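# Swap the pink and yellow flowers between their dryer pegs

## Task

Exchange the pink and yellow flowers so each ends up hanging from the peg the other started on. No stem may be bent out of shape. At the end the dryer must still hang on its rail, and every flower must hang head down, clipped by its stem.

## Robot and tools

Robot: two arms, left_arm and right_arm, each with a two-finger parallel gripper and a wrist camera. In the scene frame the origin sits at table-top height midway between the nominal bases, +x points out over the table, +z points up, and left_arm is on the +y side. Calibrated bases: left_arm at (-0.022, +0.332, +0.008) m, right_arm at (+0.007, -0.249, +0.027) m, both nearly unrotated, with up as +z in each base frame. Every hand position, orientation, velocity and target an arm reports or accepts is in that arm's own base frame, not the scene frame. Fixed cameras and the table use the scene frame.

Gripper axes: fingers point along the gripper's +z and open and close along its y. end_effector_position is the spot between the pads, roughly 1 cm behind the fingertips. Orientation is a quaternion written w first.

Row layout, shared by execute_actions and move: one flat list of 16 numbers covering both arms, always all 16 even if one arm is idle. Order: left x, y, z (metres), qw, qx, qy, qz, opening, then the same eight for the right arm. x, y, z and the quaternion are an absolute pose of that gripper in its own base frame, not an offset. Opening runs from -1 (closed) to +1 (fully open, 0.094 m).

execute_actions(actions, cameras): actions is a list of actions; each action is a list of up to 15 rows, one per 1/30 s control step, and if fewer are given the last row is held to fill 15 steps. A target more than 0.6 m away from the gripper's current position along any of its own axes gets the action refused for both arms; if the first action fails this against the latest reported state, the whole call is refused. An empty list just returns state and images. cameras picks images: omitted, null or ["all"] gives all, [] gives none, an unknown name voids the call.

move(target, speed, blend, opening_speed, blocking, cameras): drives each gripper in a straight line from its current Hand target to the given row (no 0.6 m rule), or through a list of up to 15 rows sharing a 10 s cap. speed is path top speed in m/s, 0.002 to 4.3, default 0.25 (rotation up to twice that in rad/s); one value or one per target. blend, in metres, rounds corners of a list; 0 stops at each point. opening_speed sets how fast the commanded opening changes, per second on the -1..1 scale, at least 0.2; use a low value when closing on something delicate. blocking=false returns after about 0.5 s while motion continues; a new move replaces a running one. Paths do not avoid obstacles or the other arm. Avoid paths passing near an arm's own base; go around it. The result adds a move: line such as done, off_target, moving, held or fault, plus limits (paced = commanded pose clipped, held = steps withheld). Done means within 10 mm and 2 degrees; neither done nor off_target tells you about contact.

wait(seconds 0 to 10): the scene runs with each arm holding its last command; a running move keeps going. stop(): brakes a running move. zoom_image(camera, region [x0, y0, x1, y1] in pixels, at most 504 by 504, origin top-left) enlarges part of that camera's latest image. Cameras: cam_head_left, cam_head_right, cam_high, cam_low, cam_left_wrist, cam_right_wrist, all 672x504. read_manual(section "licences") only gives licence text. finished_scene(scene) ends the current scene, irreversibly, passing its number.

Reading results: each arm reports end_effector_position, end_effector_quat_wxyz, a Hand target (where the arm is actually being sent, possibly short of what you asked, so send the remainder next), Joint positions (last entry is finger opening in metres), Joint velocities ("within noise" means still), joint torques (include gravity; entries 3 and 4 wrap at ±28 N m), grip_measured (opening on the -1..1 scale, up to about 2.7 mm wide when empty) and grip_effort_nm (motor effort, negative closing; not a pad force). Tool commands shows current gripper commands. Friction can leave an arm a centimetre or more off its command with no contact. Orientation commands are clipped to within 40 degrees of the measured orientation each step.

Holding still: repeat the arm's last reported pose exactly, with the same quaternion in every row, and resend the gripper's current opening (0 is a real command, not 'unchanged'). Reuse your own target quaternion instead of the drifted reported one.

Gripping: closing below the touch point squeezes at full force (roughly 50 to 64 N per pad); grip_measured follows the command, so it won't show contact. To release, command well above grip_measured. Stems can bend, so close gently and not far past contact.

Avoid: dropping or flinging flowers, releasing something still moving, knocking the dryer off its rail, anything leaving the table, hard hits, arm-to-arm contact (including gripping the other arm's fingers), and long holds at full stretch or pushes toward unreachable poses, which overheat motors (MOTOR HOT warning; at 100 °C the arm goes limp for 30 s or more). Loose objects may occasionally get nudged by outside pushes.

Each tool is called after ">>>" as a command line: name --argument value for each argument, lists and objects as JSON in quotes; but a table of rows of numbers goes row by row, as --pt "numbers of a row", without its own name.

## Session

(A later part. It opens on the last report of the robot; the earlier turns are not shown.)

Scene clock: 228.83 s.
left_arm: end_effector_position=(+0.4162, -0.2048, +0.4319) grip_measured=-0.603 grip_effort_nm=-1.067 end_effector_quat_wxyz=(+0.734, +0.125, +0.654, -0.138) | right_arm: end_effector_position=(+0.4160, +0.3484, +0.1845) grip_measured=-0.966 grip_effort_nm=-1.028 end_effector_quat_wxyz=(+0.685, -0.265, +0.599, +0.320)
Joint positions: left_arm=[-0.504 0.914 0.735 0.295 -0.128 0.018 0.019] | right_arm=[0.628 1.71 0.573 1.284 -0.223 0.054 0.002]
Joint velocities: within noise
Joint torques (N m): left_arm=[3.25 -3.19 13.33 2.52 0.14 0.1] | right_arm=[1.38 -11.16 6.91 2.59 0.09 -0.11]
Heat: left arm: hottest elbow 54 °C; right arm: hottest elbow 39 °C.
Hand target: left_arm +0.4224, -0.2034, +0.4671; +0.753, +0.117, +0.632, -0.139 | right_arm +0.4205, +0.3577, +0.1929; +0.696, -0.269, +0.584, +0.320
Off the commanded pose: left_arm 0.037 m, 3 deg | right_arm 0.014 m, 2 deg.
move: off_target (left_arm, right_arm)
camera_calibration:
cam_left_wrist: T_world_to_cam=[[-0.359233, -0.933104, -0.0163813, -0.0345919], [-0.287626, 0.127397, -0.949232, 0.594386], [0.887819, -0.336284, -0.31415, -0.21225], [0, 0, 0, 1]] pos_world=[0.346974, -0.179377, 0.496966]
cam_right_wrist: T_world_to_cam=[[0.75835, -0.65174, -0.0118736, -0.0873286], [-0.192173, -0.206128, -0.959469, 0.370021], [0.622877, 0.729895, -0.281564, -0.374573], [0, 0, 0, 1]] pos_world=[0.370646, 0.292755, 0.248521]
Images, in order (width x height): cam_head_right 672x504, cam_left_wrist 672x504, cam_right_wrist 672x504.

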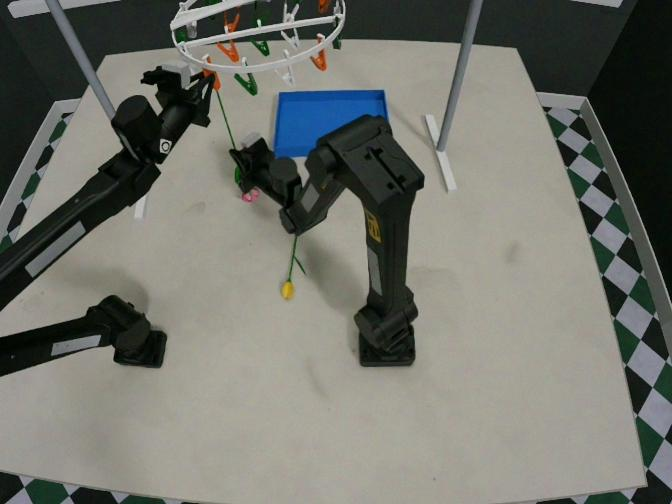

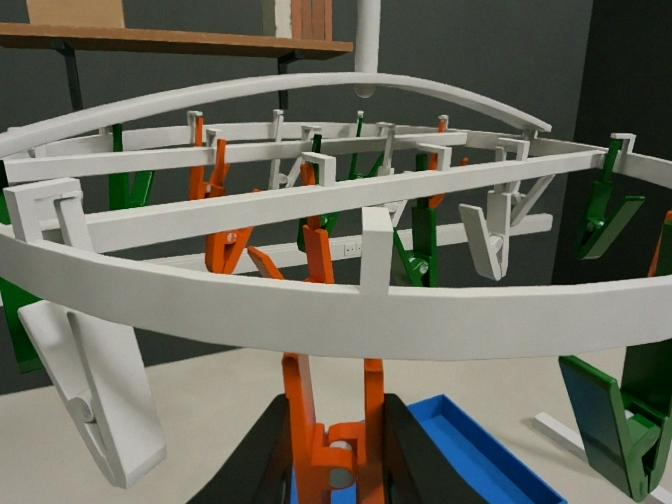

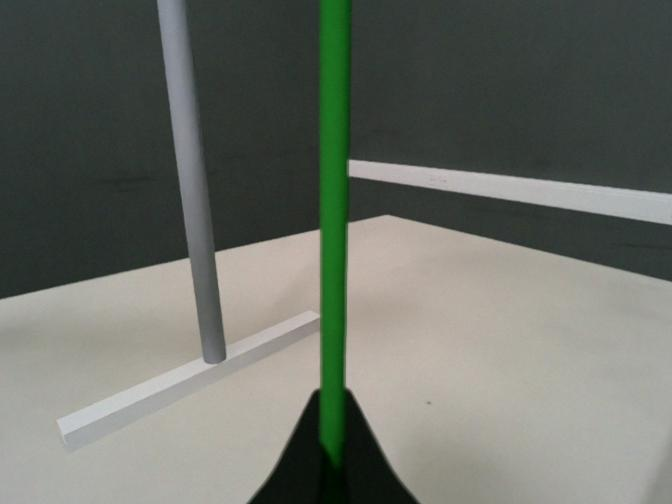

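>>> move --pt "0.4247 -0.2045 0.468 0.7532 0.1171 0.6321 -0.1396 0.1 0.421 0.358 0.19 0.6959 -0.2686 0.5840 0.3201 -1" --pt "0.335 -0.17 0.465 0.7532 0.1171 0.6321 -0.1396 0.1 0.346 0.270 0.195 0.6959 -0.2686 0.5840 0.3201 -1" --pt "0.245 -0.30 0.41 0.722 0.2146 0.6059 -0.2557 0.1 0.30 0.20 0.30 0.6959 -0.2686 0.5840 0.3201 -1" --cameras '["cam_head_left","cam_left_wrist","cam_right_wrist"]' --speed '[0.06,0.15,0.2]' --opening_speed 0.8

Scene clock: 245.27 s.
left_arm: end_effector_position=(+0.2466, -0.2966, +0.4052) grip_measured=+0.098 grip_effort_nm=0.051 end_effector_quat_wxyz=(+0.717, +0.214, +0.613, -0.253) | right_arm: end_effector_position=(+0.2971, +0.2023, +0.2920) grip_measured=-0.966 grip_effort_nm=-1.033 end_effector_quat_wxyz=(+0.692, -0.273, +0.587, +0.320)
Joint positions: left_arm=[-1.029 0.684 0.535 0.318 -0.349 0.054 0.052] | right_arm=[0.372 0.776 0.244 0.719 -0.49 0.086 0.002]
Joint velocities: within noise
Joint torques (N m): left_arm=[1.85 -0.79 9.37 2.85 -0.02 0.18] | right_arm=[-0.38 -0.62 9.29 1.48 -0.02 0.12]
Heat: left arm: hottest elbow 58 °C; right arm: hottest elbow 38 °C.
Hand target: left_arm +0.2450, -0.2999, +0.4099; +0.722, +0.215, +0.606, -0.256 | right_arm +0.2999, +0.2000, +0.3000; +0.696, -0.269, +0.584, +0.320
Off the commanded pose: left_arm 0.006 m, 1 deg | right_arm 0.009 m, 1 deg.
move: done
camera_calibration:
cam_left_wrist: T_world_to_cam=[[-0.619582, -0.784885, -0.00856176, -0.0765635], [-0.208817, 0.175333, -0.962109, 0.532049], [0.756646, -0.594317, -0.272531, -0.161979], [0, 0, 0, 1]] pos_world=[0.186225, -0.249647, 0.46709]
cam_right_wrist: T_world_to_cam=[[0.766158, -0.64255, 0.0114673, -0.102151], [-0.159611, -0.20754, -0.965117, 0.412367], [0.622516, 0.737602, -0.261566, -0.170859], [0, 0, 0, 1]] pos_world=[0.250445, 0.145971, 0.354463]
Images, in order (width x height): cam_head_left 672x504, cam_left_wrist 672x504, cam_right_wrist 672x504.

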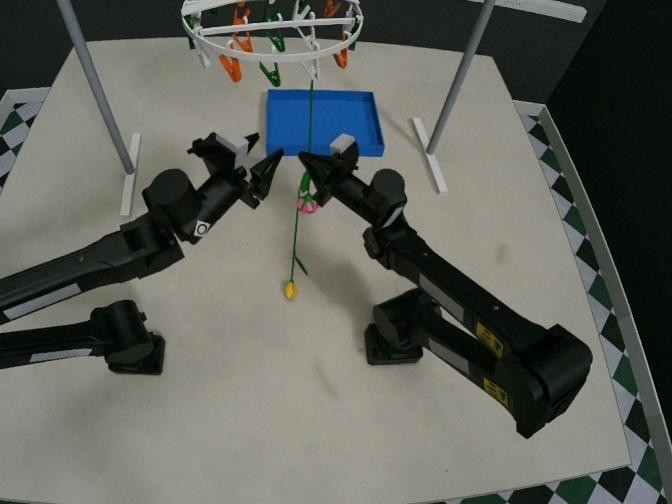

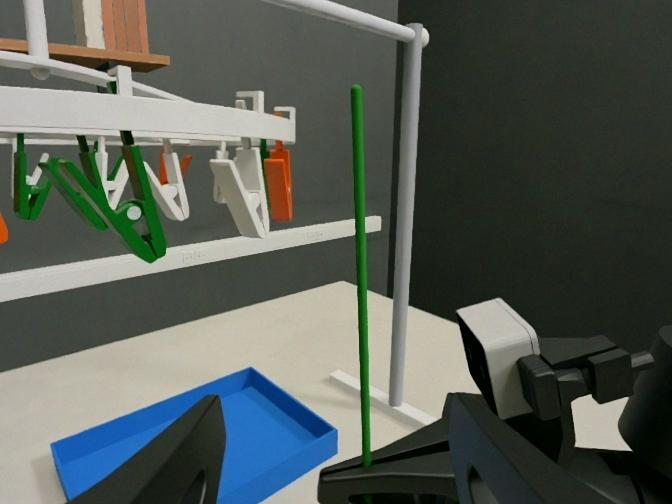

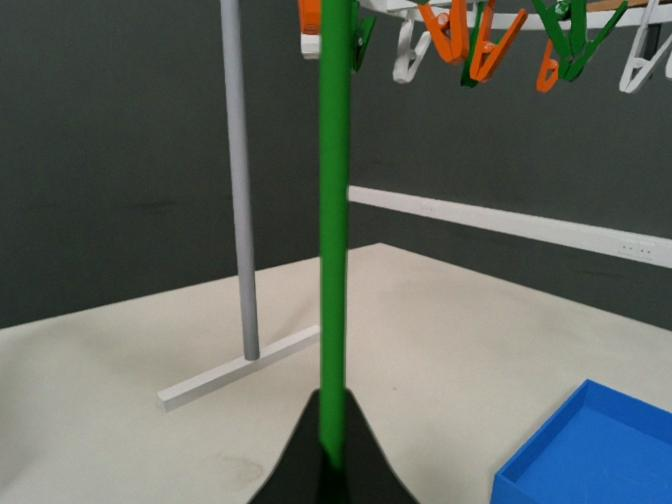

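>>> move --target '[0.332,-0.374,0.393,0.722,0.2146,0.6059,-0.2557,0.1,0.30,0.20,0.30,0.6959,-0.2686,0.5840,0.3201,-1]' --cameras '["cam_head_left","cam_left_wrist","cam_right_wrist"]' --speed 0.1

Scene clock: 251.93 s.
left_arm: end_effector_position=(+0.3214, -0.3675, +0.3595) grip_measured=+0.098 grip_effort_nm=0.046 end_effector_quat_wxyz=(+0.704, +0.234, +0.625, -0.243) | right_arm: end_effector_position=(+0.2971, +0.2023, +0.2919) grip_measured=-0.966 grip_effort_nm=-1.033 end_effector_quat_wxyz=(+0.692, -0.273, +0.587, +0.320)
Joint positions: left_arm=[-0.937 1.077 0.633 0.557 -0.244 0.053 0.052] | right_arm=[0.372 0.776 0.244 0.717 -0.49 0.086 0.002]
Joint velocities: within noise
Joint torques (N m): left_arm=[3.31 -4.48 12.4 2.89 0.16 -0.05] | right_arm=[-0.15 -0.67 9.28 1.58 -0.03 0.1]
Heat: left arm: hottest elbow 56 °C; right arm: hottest elbow 38 °C.
Hand target: left_arm +0.3303, -0.3721, +0.3925; +0.722, +0.215, +0.606, -0.256 | right_arm +0.2999, +0.2000, +0.3000; +0.696, -0.269, +0.584, +0.320
Off the commanded pose: left_arm 0.036 m, 4 deg | right_arm 0.009 m, 1 deg.
move: off_target (left_arm)
camera_calibration:
cam_left_wrist: T_world_to_cam=[[-0.629241, -0.776294, -0.0377262, -0.069636], [-0.224698, 0.228173, -0.947337, 0.535284], [0.74402, -0.587627, -0.318007, -0.25035], [0, 0, 0, 1]] pos_world=[0.262725, -0.323308, 0.424854]
cam_right_wrist: T_world_to_cam=[[0.766193, -0.642516, 0.0110314, -0.101945], [-0.160361, -0.207795, -0.964938, 0.412452], [0.622281, 0.737559, -0.262246, -0.170654], [0, 0, 0, 1]] pos_world=[0.250445, 0.146071, 0.354362]
Images, in order (width x height): cam_head_left 672x504, cam_left_wrist 672x504, cam_right_wrist 672x504.

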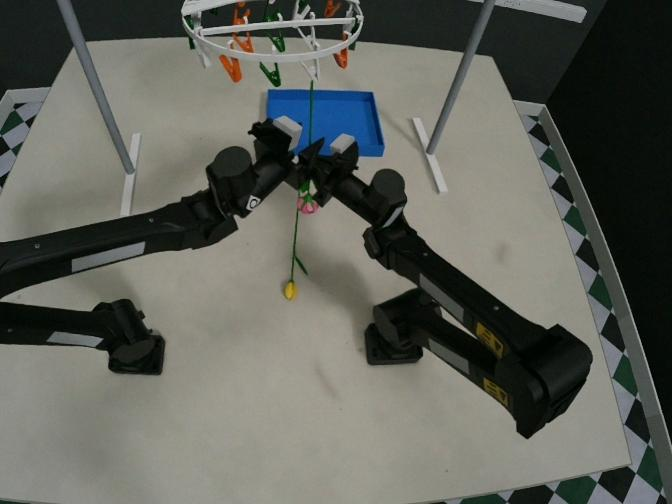

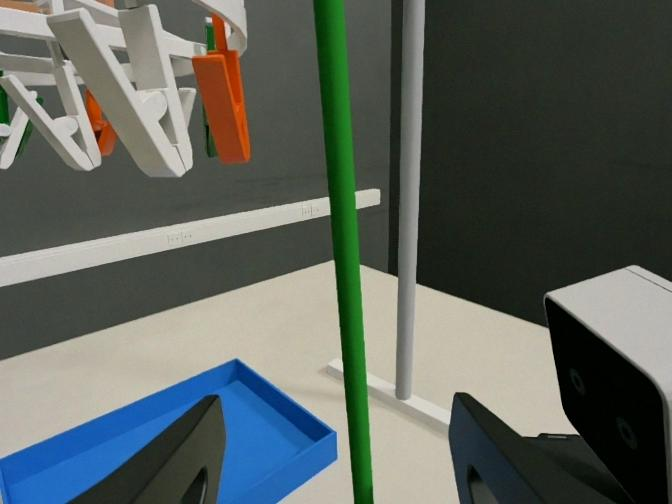

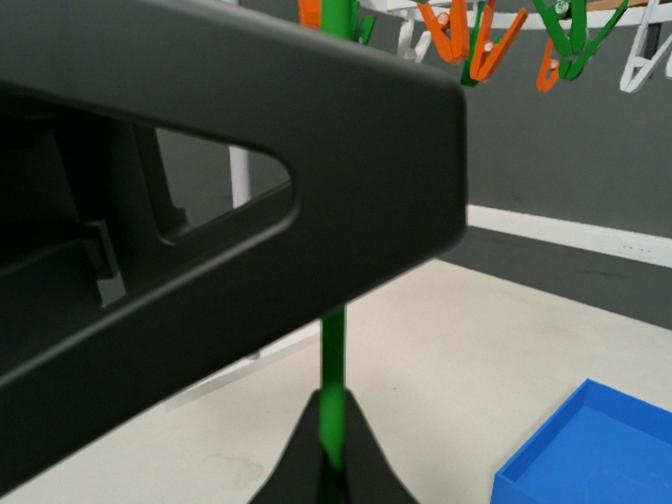

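>>> move --pt "0.336 -0.381 0.391 0.722 0.2146 0.6059 -0.2557 0.1 0.30 0.20 0.30 0.6959 -0.2686 0.5840 0.3201 -1" --pt "0.336 -0.381 0.391 0.722 0.2146 0.6059 -0.2557 -1 0.30 0.20 0.30 0.6959 -0.2686 0.5840 0.3201 -1" --cameras '["cam_head_left","cam_left_wrist","cam_right_wrist"]' --speed 0.1 --opening_speed 0.5

Scene clock: 261.57 s.
left_arm: end_effector_position=(+0.3249, -0.3752, +0.3581) grip_measured=-0.963 grip_effort_nm=-1.033 end_effector_quat_wxyz=(+0.702, +0.233, +0.625, -0.250) | right_arm: end_effector_position=(+0.2972, +0.2023, +0.2913) grip_measured=-0.966 grip_effort_nm=-1.028 end_effector_quat_wxyz=(+0.691, -0.273, +0.588, +0.320)
Joint positions: left_arm=[-0.937 1.105 0.647 0.572 -0.236 0.042 0.002] | right_arm=[0.372 0.776 0.244 0.715 -0.49 0.086 0.002]
Joint velocities: within noise
Joint torques (N m): left_arm=[3.14 -4.89 12.34 2.91 -0.27 0.1] | right_arm=[-0.09 -0.56 9.26 1.69 -0.02 0.11]
Heat: left arm: hottest elbow 57 °C; right arm: hottest elbow 37 °C.
Hand target: left_arm +0.3343, -0.3791, +0.3907; +0.722, +0.215, +0.606, -0.256 | right_arm +0.2999, +0.1999, +0.3000; +0.696, -0.269, +0.584, +0.320
Off the commanded pose: left_arm 0.035 m, 4 deg | right_arm 0.009 m, 1 deg.
move: off_target (left_arm); target 2's new opening was sent with left_arm's hand 0.036 m and 4 deg from that target
camera_calibration:
cam_left_wrist: T_world_to_cam=[[-0.637086, -0.770287, -0.0278933, -0.0721745], [-0.227737, 0.222681, -0.947918, 0.535774], [0.736381, -0.597554, -0.31729, -0.25937], [0, 0, 0, 1]] pos_world=[0.267029, -0.329889, 0.423562]
cam_right_wrist: T_world_to_cam=[[0.766179, -0.642552, 0.00980891, -0.101665], [-0.162681, -0.208702, -0.964354, 0.412639], [0.621695, 0.737272, -0.264435, -0.170056], [0, 0, 0, 1]] pos_world=[0.250745, 0.146171, 0.353959]
Images, in order (width x height): cam_head_left 672x504, cam_left_wrist 672x504, cam_right_wrist 672x504.

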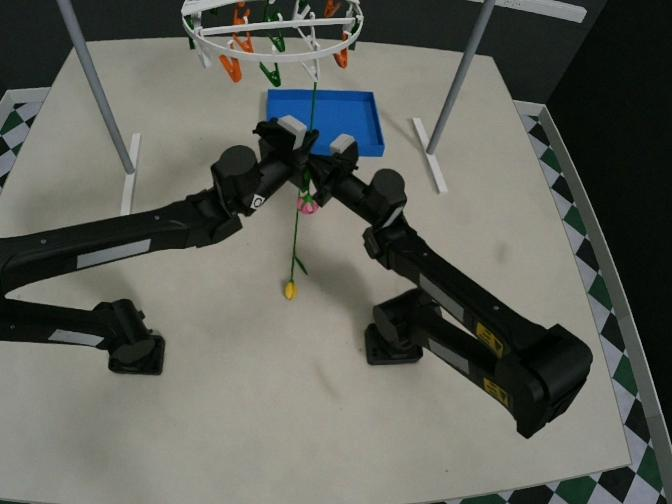

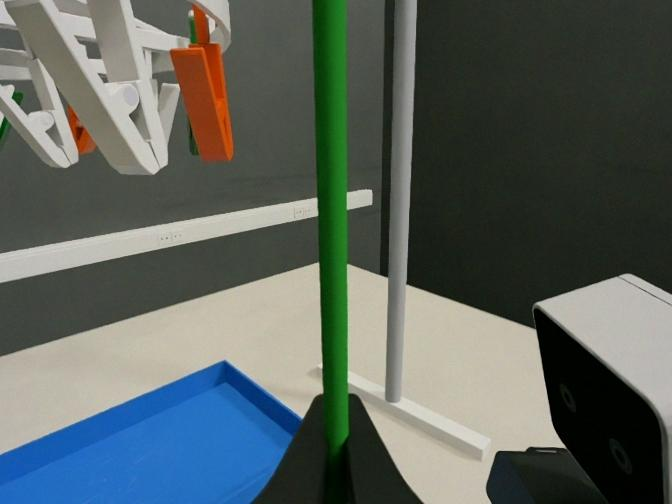

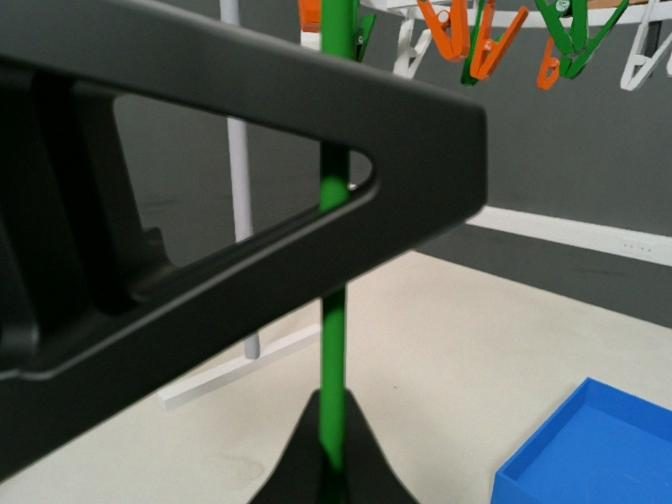

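>>> move --pt "0.336 -0.381 0.391 0.722 0.2146 0.6059 -0.2557 -1 0.30 0.20 0.30 0.6959 -0.2686 0.5840 0.3201 0.1" --pt "0.336 -0.381 0.391 0.722 0.2146 0.6059 -0.2557 -1 0.222 0.109 0.30 0.6959 -0.2686 0.5840 0.3201 0.1" --pt "0.385 -0.315 0.25 0.722 0.2146 0.6059 -0.2557 -1 0.33 0.055 0.447 0.7212 -0.2167 0.6052 0.2582 0.1" --cameras '["cam_head_left","cam_left_wrist","cam_right_wrist"]' --speed '[0.1,0.15,0.25]' --opening_speed 0.8

Scene clock: 269.73 s.
left_arm: end_effector_position=(+0.3811, -0.3162, +0.2488) grip_measured=-0.965 grip_effort_nm=-1.067 end_effector_quat_wxyz=(+0.719, +0.221, +0.609, -0.252) | right_arm: end_effector_position=(+0.3275, +0.0519, +0.4143) grip_measured=+0.099 grip_effort_nm=0.076 end_effector_quat_wxyz=(+0.707, -0.198, +0.623, +0.270)
Joint positions: left_arm=[-0.695 1.397 0.469 1.089 -0.009 0.012 0.002] | right_arm=[-0.269 0.606 0.525 0.328 -0.928 0.255 0.052]
Joint velocities: within noise
Joint torques (N m): left_arm=[3.08 -6.07 6.32 2.77 0.13 -0.08] | right_arm=[1.44 1.67 13.91 1.26 0.2 -0.14]
Heat: left arm: hottest elbow 56 °C; right arm: hottest elbow 37 °C.
Hand target: left_arm +0.3849, -0.3149, +0.2500; +0.722, +0.215, +0.606, -0.256 | right_arm +0.3279, +0.0547, +0.4459; +0.721, -0.217, +0.605, +0.259
Off the commanded pose: left_arm 0.004 m, 1 deg | right_arm 0.033 m, 4 deg.
move: off_target (right_arm)
camera_calibration:
cam_left_wrist: T_world_to_cam=[[-0.626157, -0.779351, -0.0232192, -0.00218992], [-0.196331, 0.186419, -0.962654, 0.411993], [0.754574, -0.598214, -0.269738, -0.319143], [0, 0, 0, 1]] pos_world=[0.320333, -0.269426, 0.310471]
cam_right_wrist: T_world_to_cam=[[0.632859, -0.772874, -0.0464122, -0.149055], [-0.242954, -0.141309, -0.95969, 0.525724], [0.735161, 0.618625, -0.277202, -0.0711785], [0, 0, 0, 1]] pos_world=[0.274385, 0.00312165, 0.477883]
Images, in order (width x height): cam_head_left 672x504, cam_left_wrist 672x504, cam_right_wrist 672x504.

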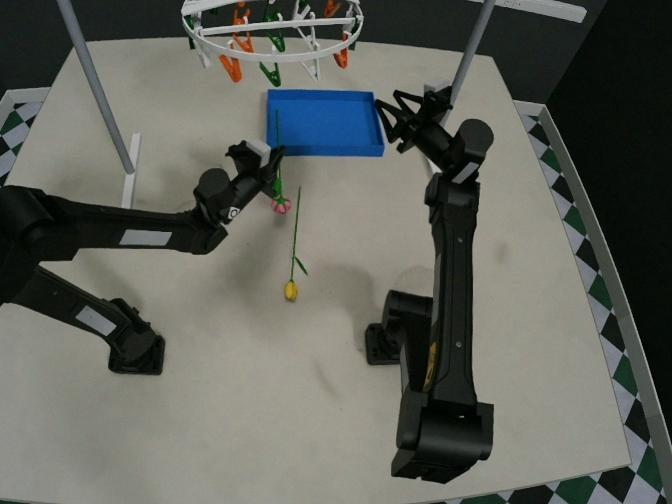

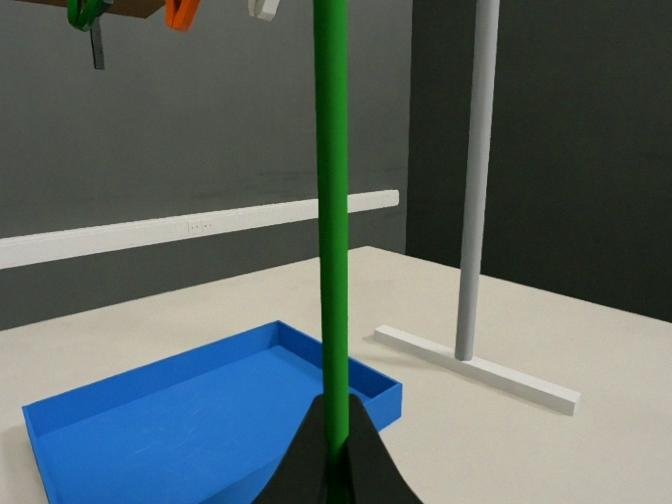

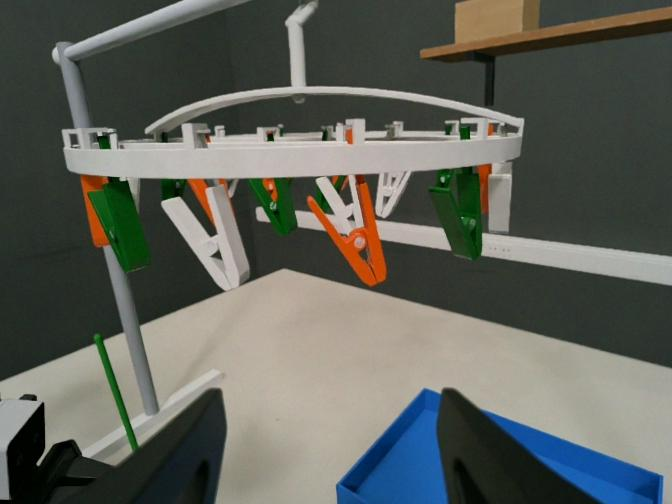

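>>> move --target '[0.385,-0.315,0.25,0.722,0.2146,0.6059,-0.2557,-1,0.395,0.103,0.457,0.7212,-0.2167,0.6052,0.2582,0.1]' --speed 0.15 --cameras '["cam_right_wrist","cam_left_wrist"]'

Scene clock: 283.93 s.
left_arm: end_effector_position=(+0.3811, -0.3162, +0.2488) grip_measured=-0.965 grip_effort_nm=-1.062 end_effector_quat_wxyz=(+0.719, +0.221, +0.609, -0.253) | right_arm: end_effector_position=(+0.3902, +0.0988, +0.4212) grip_measured=+0.099 grip_effort_nm=0.076 end_effector_quat_wxyz=(+0.701, -0.200, +0.630, +0.268)
Joint positions: left_arm=[-0.695 1.397 0.469 1.089 -0.009 0.011 0.002] | right_arm=[-0.027 0.8 0.637 0.327 -0.693 0.165 0.052]
Joint velocities: within noise
Joint torques (N m): left_arm=[3.14 -6.07 6.31 2.91 0.13 -0.07] | right_arm=[1.26 -1.26 13.79 2.29 0.14 -0.11]
Heat: left arm: hottest elbow 52 °C; right arm: hottest elbow 41 °C.
Hand target: left_arm +0.3849, -0.3149, +0.2500; +0.722, +0.215, +0.606, -0.256 | right_arm +0.3926, +0.1024, +0.4560; +0.721, -0.216, +0.605, +0.258
Off the commanded pose: left_arm 0.004 m, 1 deg | right_arm 0.036 m, 4 deg.
move: off_target (right_arm)
camera_calibration:
cam_left_wrist: T_world_to_cam=[[-0.626249, -0.779298, -0.0225281, -0.00229812], [-0.196734, 0.185926, -0.962667, 0.412014], [0.754393, -0.598437, -0.26975, -0.319217], [0, 0, 0, 1]] pos_world=[0.320432, -0.269426, 0.310471]
cam_right_wrist: T_world_to_cam=[[0.631674, -0.773672, -0.0491774, -0.150468], [-0.26009, -0.15174, -0.953587, 0.559352], [0.730302, 0.615147, -0.297075, -0.133722], [0, 0, 0, 1]] pos_world=[0.338186, 0.0507219, 0.486265]
Images, in order (width x height): cam_left_wrist 672x504, cam_right_wrist 672x504.

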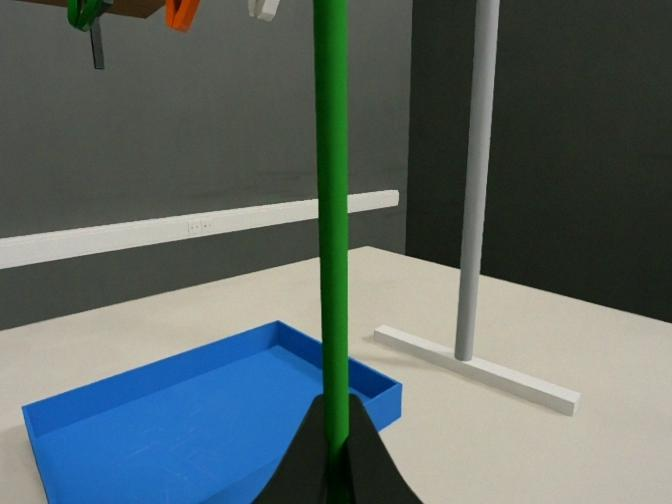

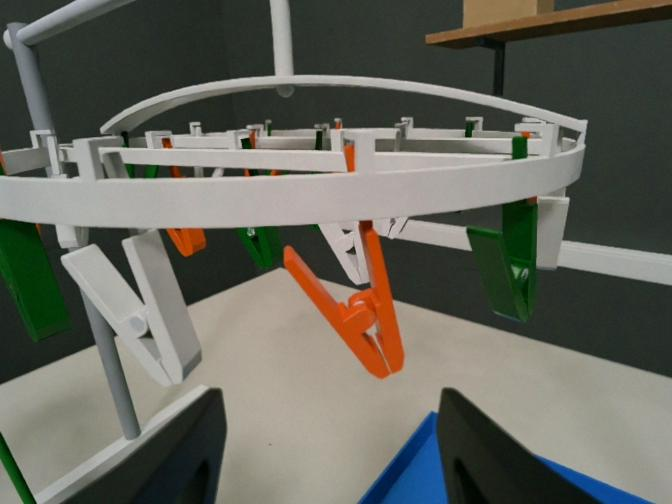

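>>> move --target '[0.385,-0.315,0.25,0.722,0.2146,0.6059,-0.2557,-1,0.427,0.129,0.462,0.7212,-0.2167,0.6052,0.2582,0.1]' --speed 0.15 --cameras '["cam_right_wrist","cam_high"]'

Scene clock: 292.27 s.
left_arm: end_effector_position=(+0.3811, -0.3162, +0.2488) grip_measured=-0.965 grip_effort_nm=-1.067 end_effector_quat_wxyz=(+0.719, +0.221, +0.609, -0.253) | right_arm: end_effector_position=(+0.4213, +0.1241, +0.4257) grip_measured=+0.099 grip_effort_nm=0.076 end_effector_quat_wxyz=(+0.699, -0.202, +0.632, +0.267)
Joint positions: left_arm=[-0.695 1.397 0.469 1.089 -0.009 0.011 0.002] | right_arm=[0.063 0.903 0.704 0.346 -0.606 0.14 0.052]
Joint velocities: within noise
Joint torques (N m): left_arm=[3.14 -6.07 6.32 2.91 0.13 -0.06] | right_arm=[1.26 -3.19 13.79 2.51 0.13 -0.14]
Heat: left arm: hottest elbow 50 °C; right arm: hottest elbow 43 °C.
Hand target: left_arm +0.3849, -0.3149, +0.2500; +0.722, +0.215, +0.606, -0.256 | right_arm +0.4245, +0.1283, +0.4610; +0.721, -0.216, +0.605, +0.258
Off the commanded pose: left_arm 0.004 m, 1 deg | right_arm 0.037 m, 4 deg.
move: off_target (right_arm)
camera_calibration:
cam_right_wrist: T_world_to_cam=[[0.631777, -0.773779, -0.0460803, -0.151666], [-0.262355, -0.157513, -0.952029, 0.576578], [0.729402, 0.613559, -0.302518, -0.167808], [0, 0, 0, 1]] pos_world=[0.369487, 0.0764227, 0.491165]
Images, in order (width x height): cam_high 672x504, cam_right_wrist 672x504.

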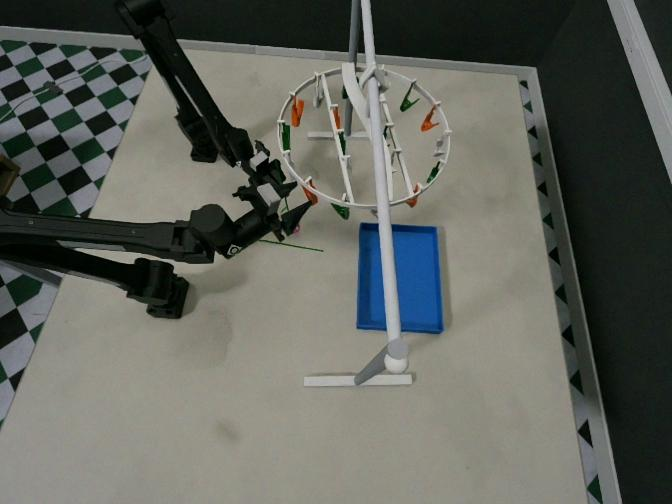

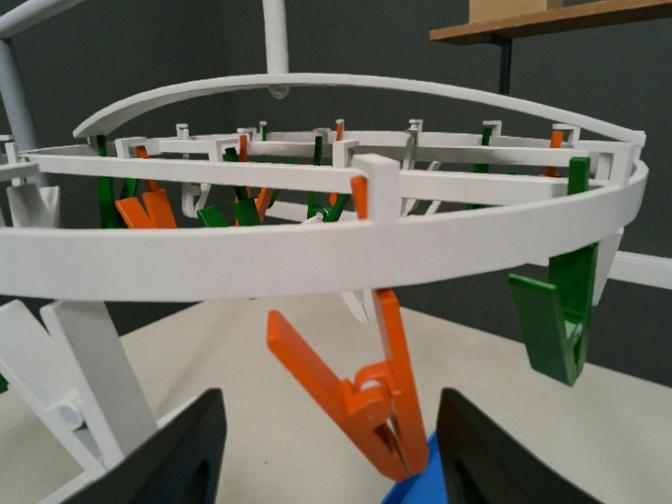

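>>> move --target '[0.385,-0.315,0.25,0.722,0.2146,0.6059,-0.2557,-1,0.4455,0.1395,0.4665,0.7212,-0.2167,0.6052,0.2582,0.1]' --speed 0.1 --cameras '["cam_right_wrist","cam_low"]'

>>> zoom_image --camera "cam_low" --region '[300, 60, 550, 250]'

Scene clock: 301.10 s.
left_arm: end_effector_position=(+0.3811, -0.3162, +0.2488) grip_measured=-0.965 grip_effort_nm=-1.062 end_effector_quat_wxyz=(+0.719, +0.221, +0.609, -0.253) | right_arm: end_effector_position=(+0.4393, +0.1340, +0.4301) grip_measured=+0.099 grip_effort_nm=0.071 end_effector_quat_wxyz=(+0.699, -0.202, +0.632, +0.266)
Joint positions: left_arm=[-0.695 1.397 0.469 1.089 -0.009 0.011 0.002] | right_arm=[0.091 0.96 0.748 0.355 -0.577 0.133 0.052]
Joint velocities: within noise
Joint torques (N m): left_arm=[3.14 -6.07 6.31 2.92 0.13 -0.06] | right_arm=[1.38 -4.07 13.78 2.43 0.13 -0.12]
Heat: left arm: hottest elbow 48 °C; right arm: hottest elbow 43 °C.
Hand target: left_arm +0.3849, -0.3149, +0.2500; +0.722, +0.215, +0.606, -0.256 | right_arm +0.4429, +0.1386, +0.4656; +0.721, -0.216, +0.605, +0.258
Off the commanded pose: left_arm 0.004 m, 1 deg | right_arm 0.037 m, 4 deg.
move: off_target (right_arm)
camera_calibration:
cam_right_wrist: T_world_to_cam=[[0.631643, -0.773973, -0.0446421, -0.155601], [-0.26237, -0.159226, -0.95174, 0.587065], [0.729512, 0.612873, -0.303642, -0.185156], [0, 0, 0, 1]] pos_world=[0.387387, 0.0865226, 0.495566]
Images, in order (width x height): cam_low 672x504, cam_right_wrist 672x504.

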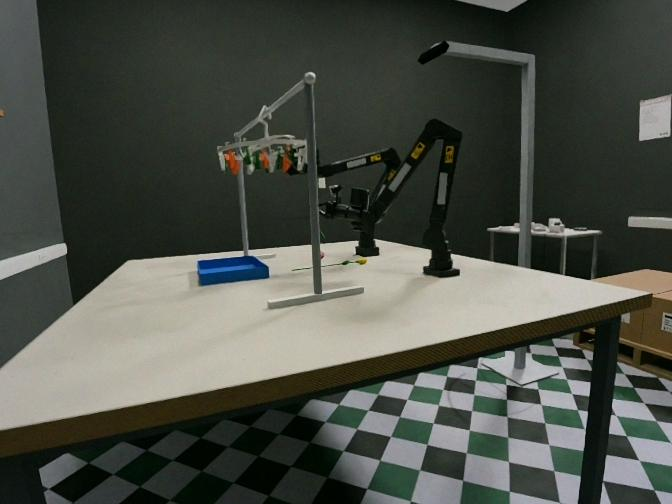

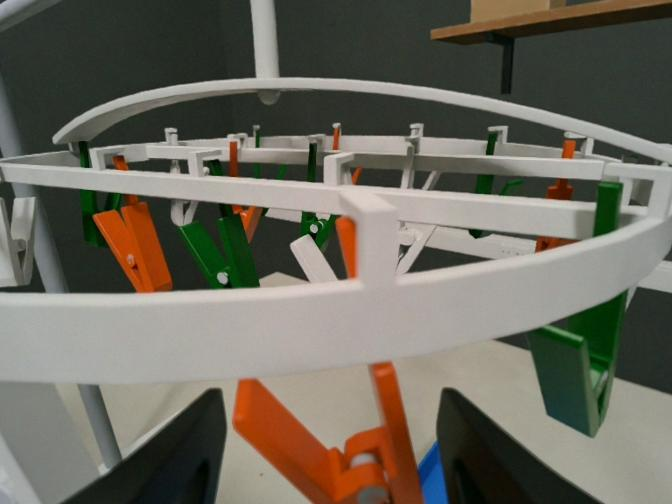

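Scaled by 2.016 from the camera's 672x504 image, which has a finer 960x720 frame.

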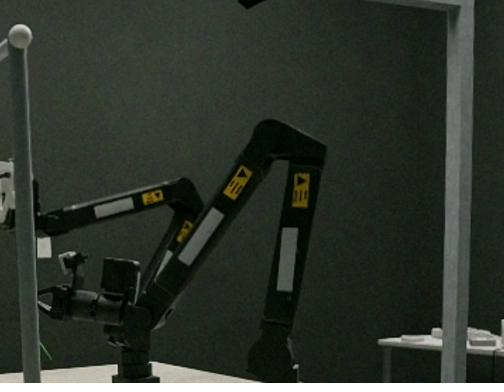

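>>> move --target '[0.385,-0.315,0.25,0.722,0.2146,0.6059,-0.2557,-1,0.448,0.1405,0.4665,0.7212,-0.2167,0.6052,0.2582,-0.3]' --speed 0.1 --opening_speed 0.4 --cameras '["cam_right_wrist"]'

Scene clock: 310.20 s.
left_arm: end_effector_position=(+0.3811, -0.3162, +0.2488) grip_measured=-0.965 grip_effort_nm=-1.067 end_effector_quat_wxyz=(+0.719, +0.221, +0.609, -0.253) | right_arm: end_effector_position=(+0.4414, +0.1351, +0.4315) grip_measured=-0.298 grip_effort_nm=-0.081 end_effector_quat_wxyz=(+0.700, -0.203, +0.631, +0.266)
Joint positions: left_arm=[-0.695 1.397 0.469 1.089 -0.009 0.011 0.002] | right_arm=[0.094 0.967 0.754 0.357 -0.575 0.131 0.033]
Joint velocities: within noise
Joint torques (N m): left_arm=[3.19 -6.01 6.31 2.92 0.13 -0.07] | right_arm=[1.2 -4.01 13.82 2.52 0.11 -0.12]
Heat: left arm: hottest elbow 47 °C; right arm: hottest elbow 44 °C.
Hand target: left_arm +0.3849, -0.3149, +0.2500; +0.722, +0.215, +0.606, -0.256 | right_arm +0.4455, +0.1398, +0.4658; +0.721, -0.216, +0.605, +0.258
Off the commanded pose: left_arm 0.004 m, 1 deg | right_arm 0.036 m, 4 deg.
move: off_target (right_arm)
camera_calibration:
cam_right_wrist: T_world_to_cam=[[0.631999, -0.773824, -0.0421064, -0.157362], [-0.259323, -0.159969, -0.95245, 0.588333], [0.730293, 0.612867, -0.301771, -0.188097], [0, 0, 0, 1]] pos_world=[0.389386, 0.087623, 0.49697]
Images, in order (width x height): cam_right_wrist 672x504.

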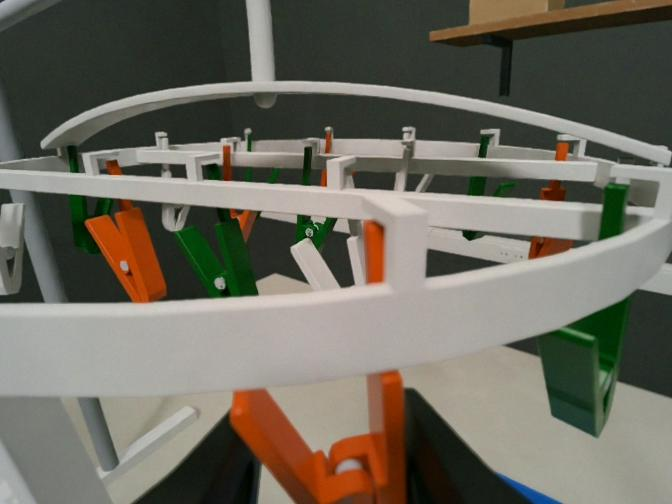

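>>> move --target '[0.385,-0.315,0.25,0.722,0.2146,0.6059,-0.2557,-1,0.448,0.1405,0.4665,0.7212,-0.2167,0.6052,0.2582,-0.8]' --speed 0.1 --opening_speed 0.4 --cameras '["cam_right_wrist","cam_left_wrist"]'

Scene clock: 313.07 s.
left_arm: end_effector_position=(+0.3811, -0.3162, +0.2488) grip_measured=-0.965 grip_effort_nm=-1.067 end_effector_quat_wxyz=(+0.719, +0.221, +0.609, -0.253) | right_arm: end_effector_position=(+0.4416, +0.1351, +0.4314) grip_measured=-0.573 grip_effort_nm=-1.028 end_effector_quat_wxyz=(+0.700, -0.203, +0.631, +0.266)
Joint positions: left_arm=[-0.695 1.397 0.469 1.089 -0.009 0.011 0.002] | right_arm=[0.094 0.967 0.754 0.357 -0.575 0.131 0.02]
Joint velocities: within noise
Joint torques (N m): left_arm=[3.14 -6.07 6.31 2.92 0.13 -0.06] | right_arm=[1.26 -3.9 13.76 2.52 0.11 -0.13]
Heat: left arm: hottest elbow 46 °C; right arm: hottest elbow 44 °C.
Hand target: left_arm +0.3849, -0.3149, +0.2500; +0.722, +0.215, +0.606, -0.256 | right_arm +0.4456, +0.1398, +0.4657; +0.721, -0.216, +0.605, +0.258
Off the commanded pose: left_arm 0.004 m, 1 deg | right_arm 0.036 m, 4 deg.
move: off_target (right_arm)
camera_calibration:
cam_left_wrist: T_world_to_cam=[[-0.626346, -0.779231, -0.0221248, -0.00229634], [-0.196946, 0.185639, -0.962679, 0.41199], [0.754257, -0.598612, -0.269741, -0.319163], [0, 0, 0, 1]] pos_world=[0.320432, -0.269326, 0.310472]
cam_right_wrist: T_world_to_cam=[[0.631674, -0.774075, -0.0423904, -0.157144], [-0.259724, -0.15979, -0.952371, 0.588269], [0.730433, 0.612597, -0.301981, -0.188156], [0, 0, 0, 1]] pos_world=[0.389486, 0.0876225, 0.49677]
Images, in order (width x height): cam_left_wrist 672x504, cam_right_wrist 672x504.

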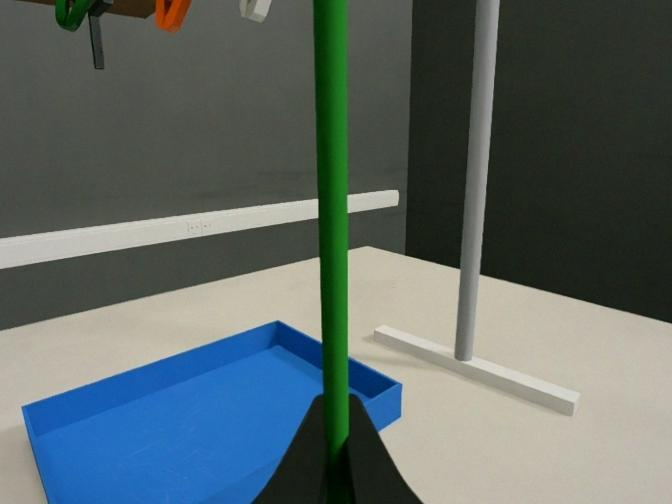

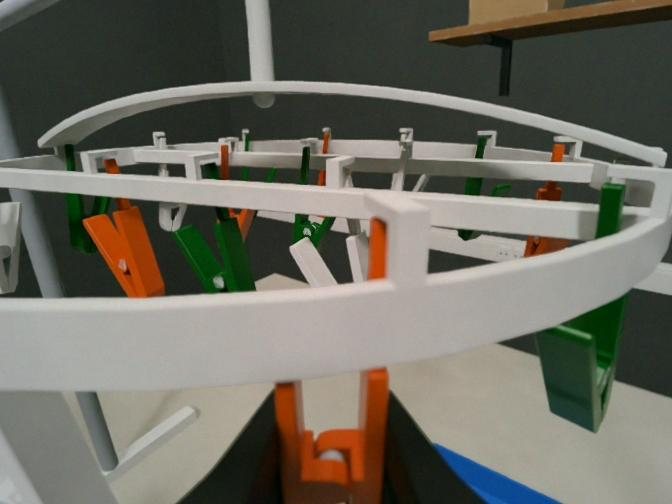

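>>> move --pt "0.391 -0.3295 0.245 0.6998 0.2614 0.5872 -0.3115 -1 0.448 0.1405 0.4665 0.7212 -0.2167 0.6052 0.2582 -0.8" --pt "0.470 -0.415 0.247 0.6998 0.2614 0.5872 -0.3115 -1 0.448 0.1405 0.4665 0.7212 -0.2167 0.6052 0.2582 -0.8" --speed 0.15

>>> zoom_image --camera "cam_head_right" --region '[250, 20, 450, 170]'

>>> zoom_image --camera "cam_low" --region '[210, 110, 370, 270]'

Scene clock: 320.10 s.
left_arm: end_effector_position=(+0.4618, -0.4015, +0.2376) grip_measured=-0.965 grip_effort_nm=-1.057 end_effector_quat_wxyz=(+0.696, +0.263, +0.594, -0.305) | right_arm: end_effector_position=(+0.4416, +0.1351, +0.4314) grip_measured=-0.573 grip_effort_nm=-1.028 end_effector_quat_wxyz=(+0.700, -0.203, +0.631, +0.266)
Joint positions: left_arm=[-0.671 1.687 0.786 1.058 0.158 -0.022 0.002] | right_arm=[0.094 0.967 0.754 0.357 -0.575 0.131 0.02]
Joint velocities: within noise
Joint torques (N m): left_arm=[1.9 -10.05 9.37 1.62 -0.07 -0.02] | right_arm=[1.44 -3.9 13.76 2.51 0.1 -0.14]
Heat: left arm: hottest elbow 46 °C; right arm: hottest elbow 44 °C.
Hand target: left_arm +0.4691, -0.4143, +0.2471; +0.700, +0.261, +0.587, -0.312 | right_arm +0.4456, +0.1398, +0.4657; +0.721, -0.216, +0.605, +0.258
Off the commanded pose: left_arm 0.018 m, 1 deg | right_arm 0.036 m, 4 deg.
move: off_target (left_arm, right_arm)
camera_calibration:
cam_left_wrist: T_world_to_cam=[[-0.732782, -0.680281, -0.0157658, 0.0689185], [-0.176061, 0.211927, -0.961296, 0.433516], [0.657292, -0.701645, -0.275068, -0.429478], [0, 0, 0, 1]] pos_world=[0.40912, -0.346331, 0.299688]
cam_right_wrist: T_world_to_cam=[[0.631674, -0.774075, -0.0423904, -0.157144], [-0.259724, -0.15979, -0.952371, 0.588269], [0.730433, 0.612597, -0.301981, -0.188156], [0, 0, 0, 1]] pos_world=[0.389486, 0.0876225, 0.49677]

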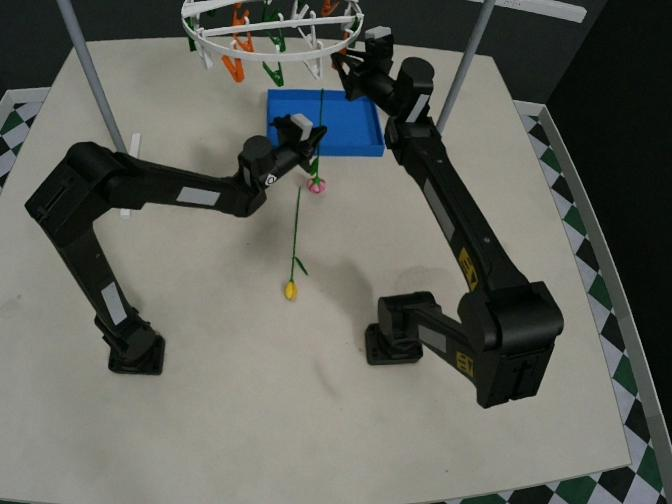

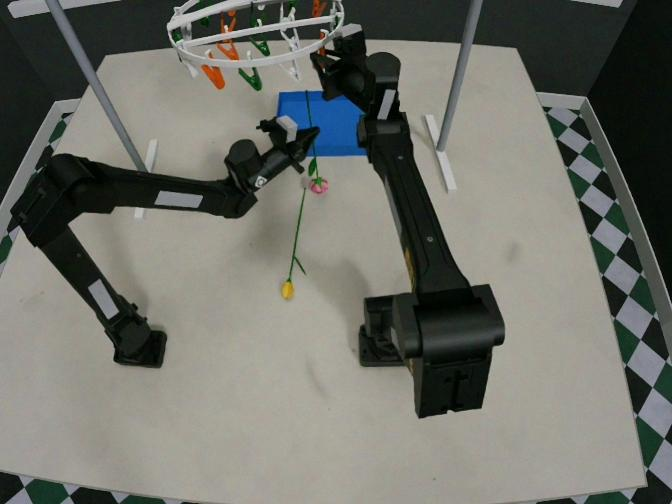

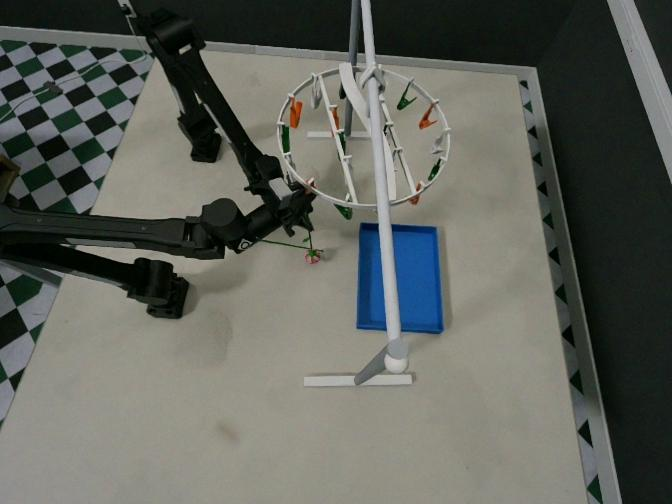

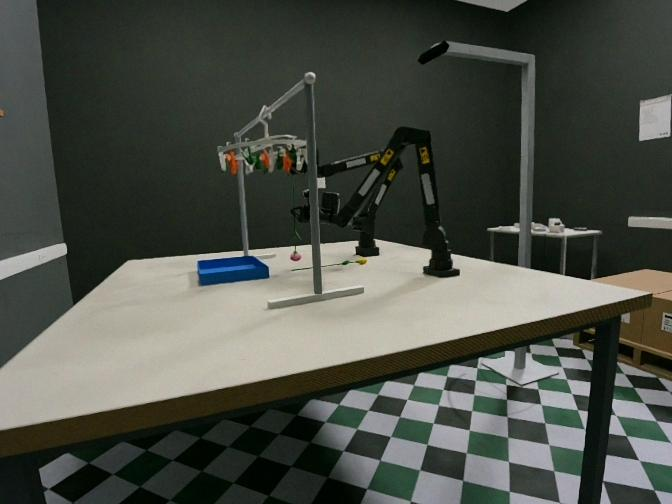

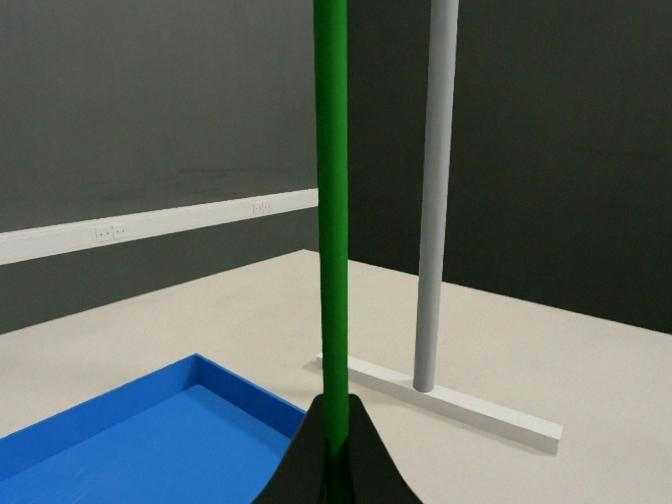

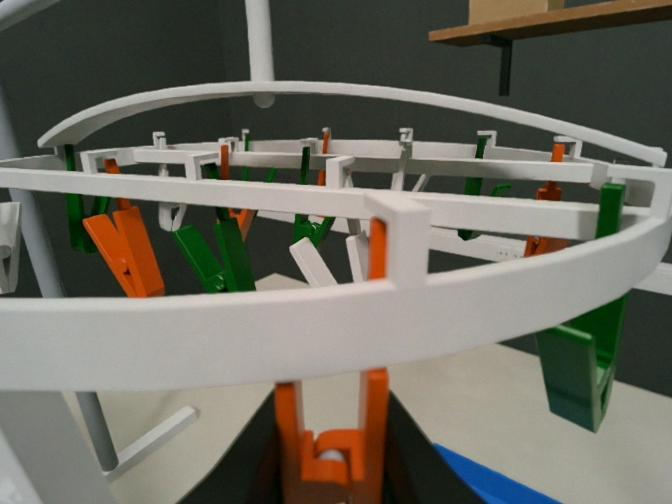

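Scaled by 2.520 from the camera's 672x504 image, which has a finer 960x720 frame.

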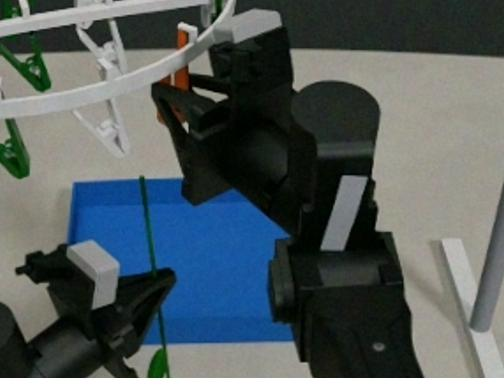

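Scaled by 3.150 from the camera's 672x504 image, which has a finer 960x720 frame.

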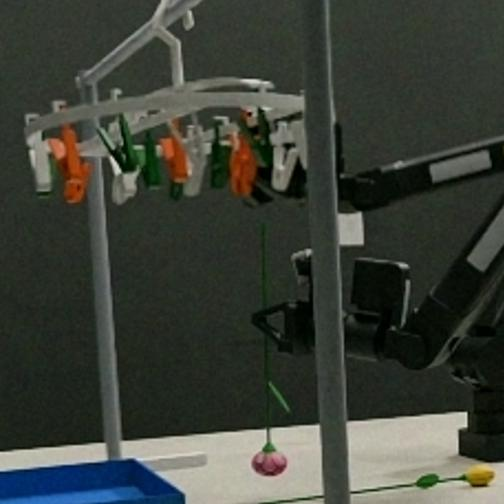

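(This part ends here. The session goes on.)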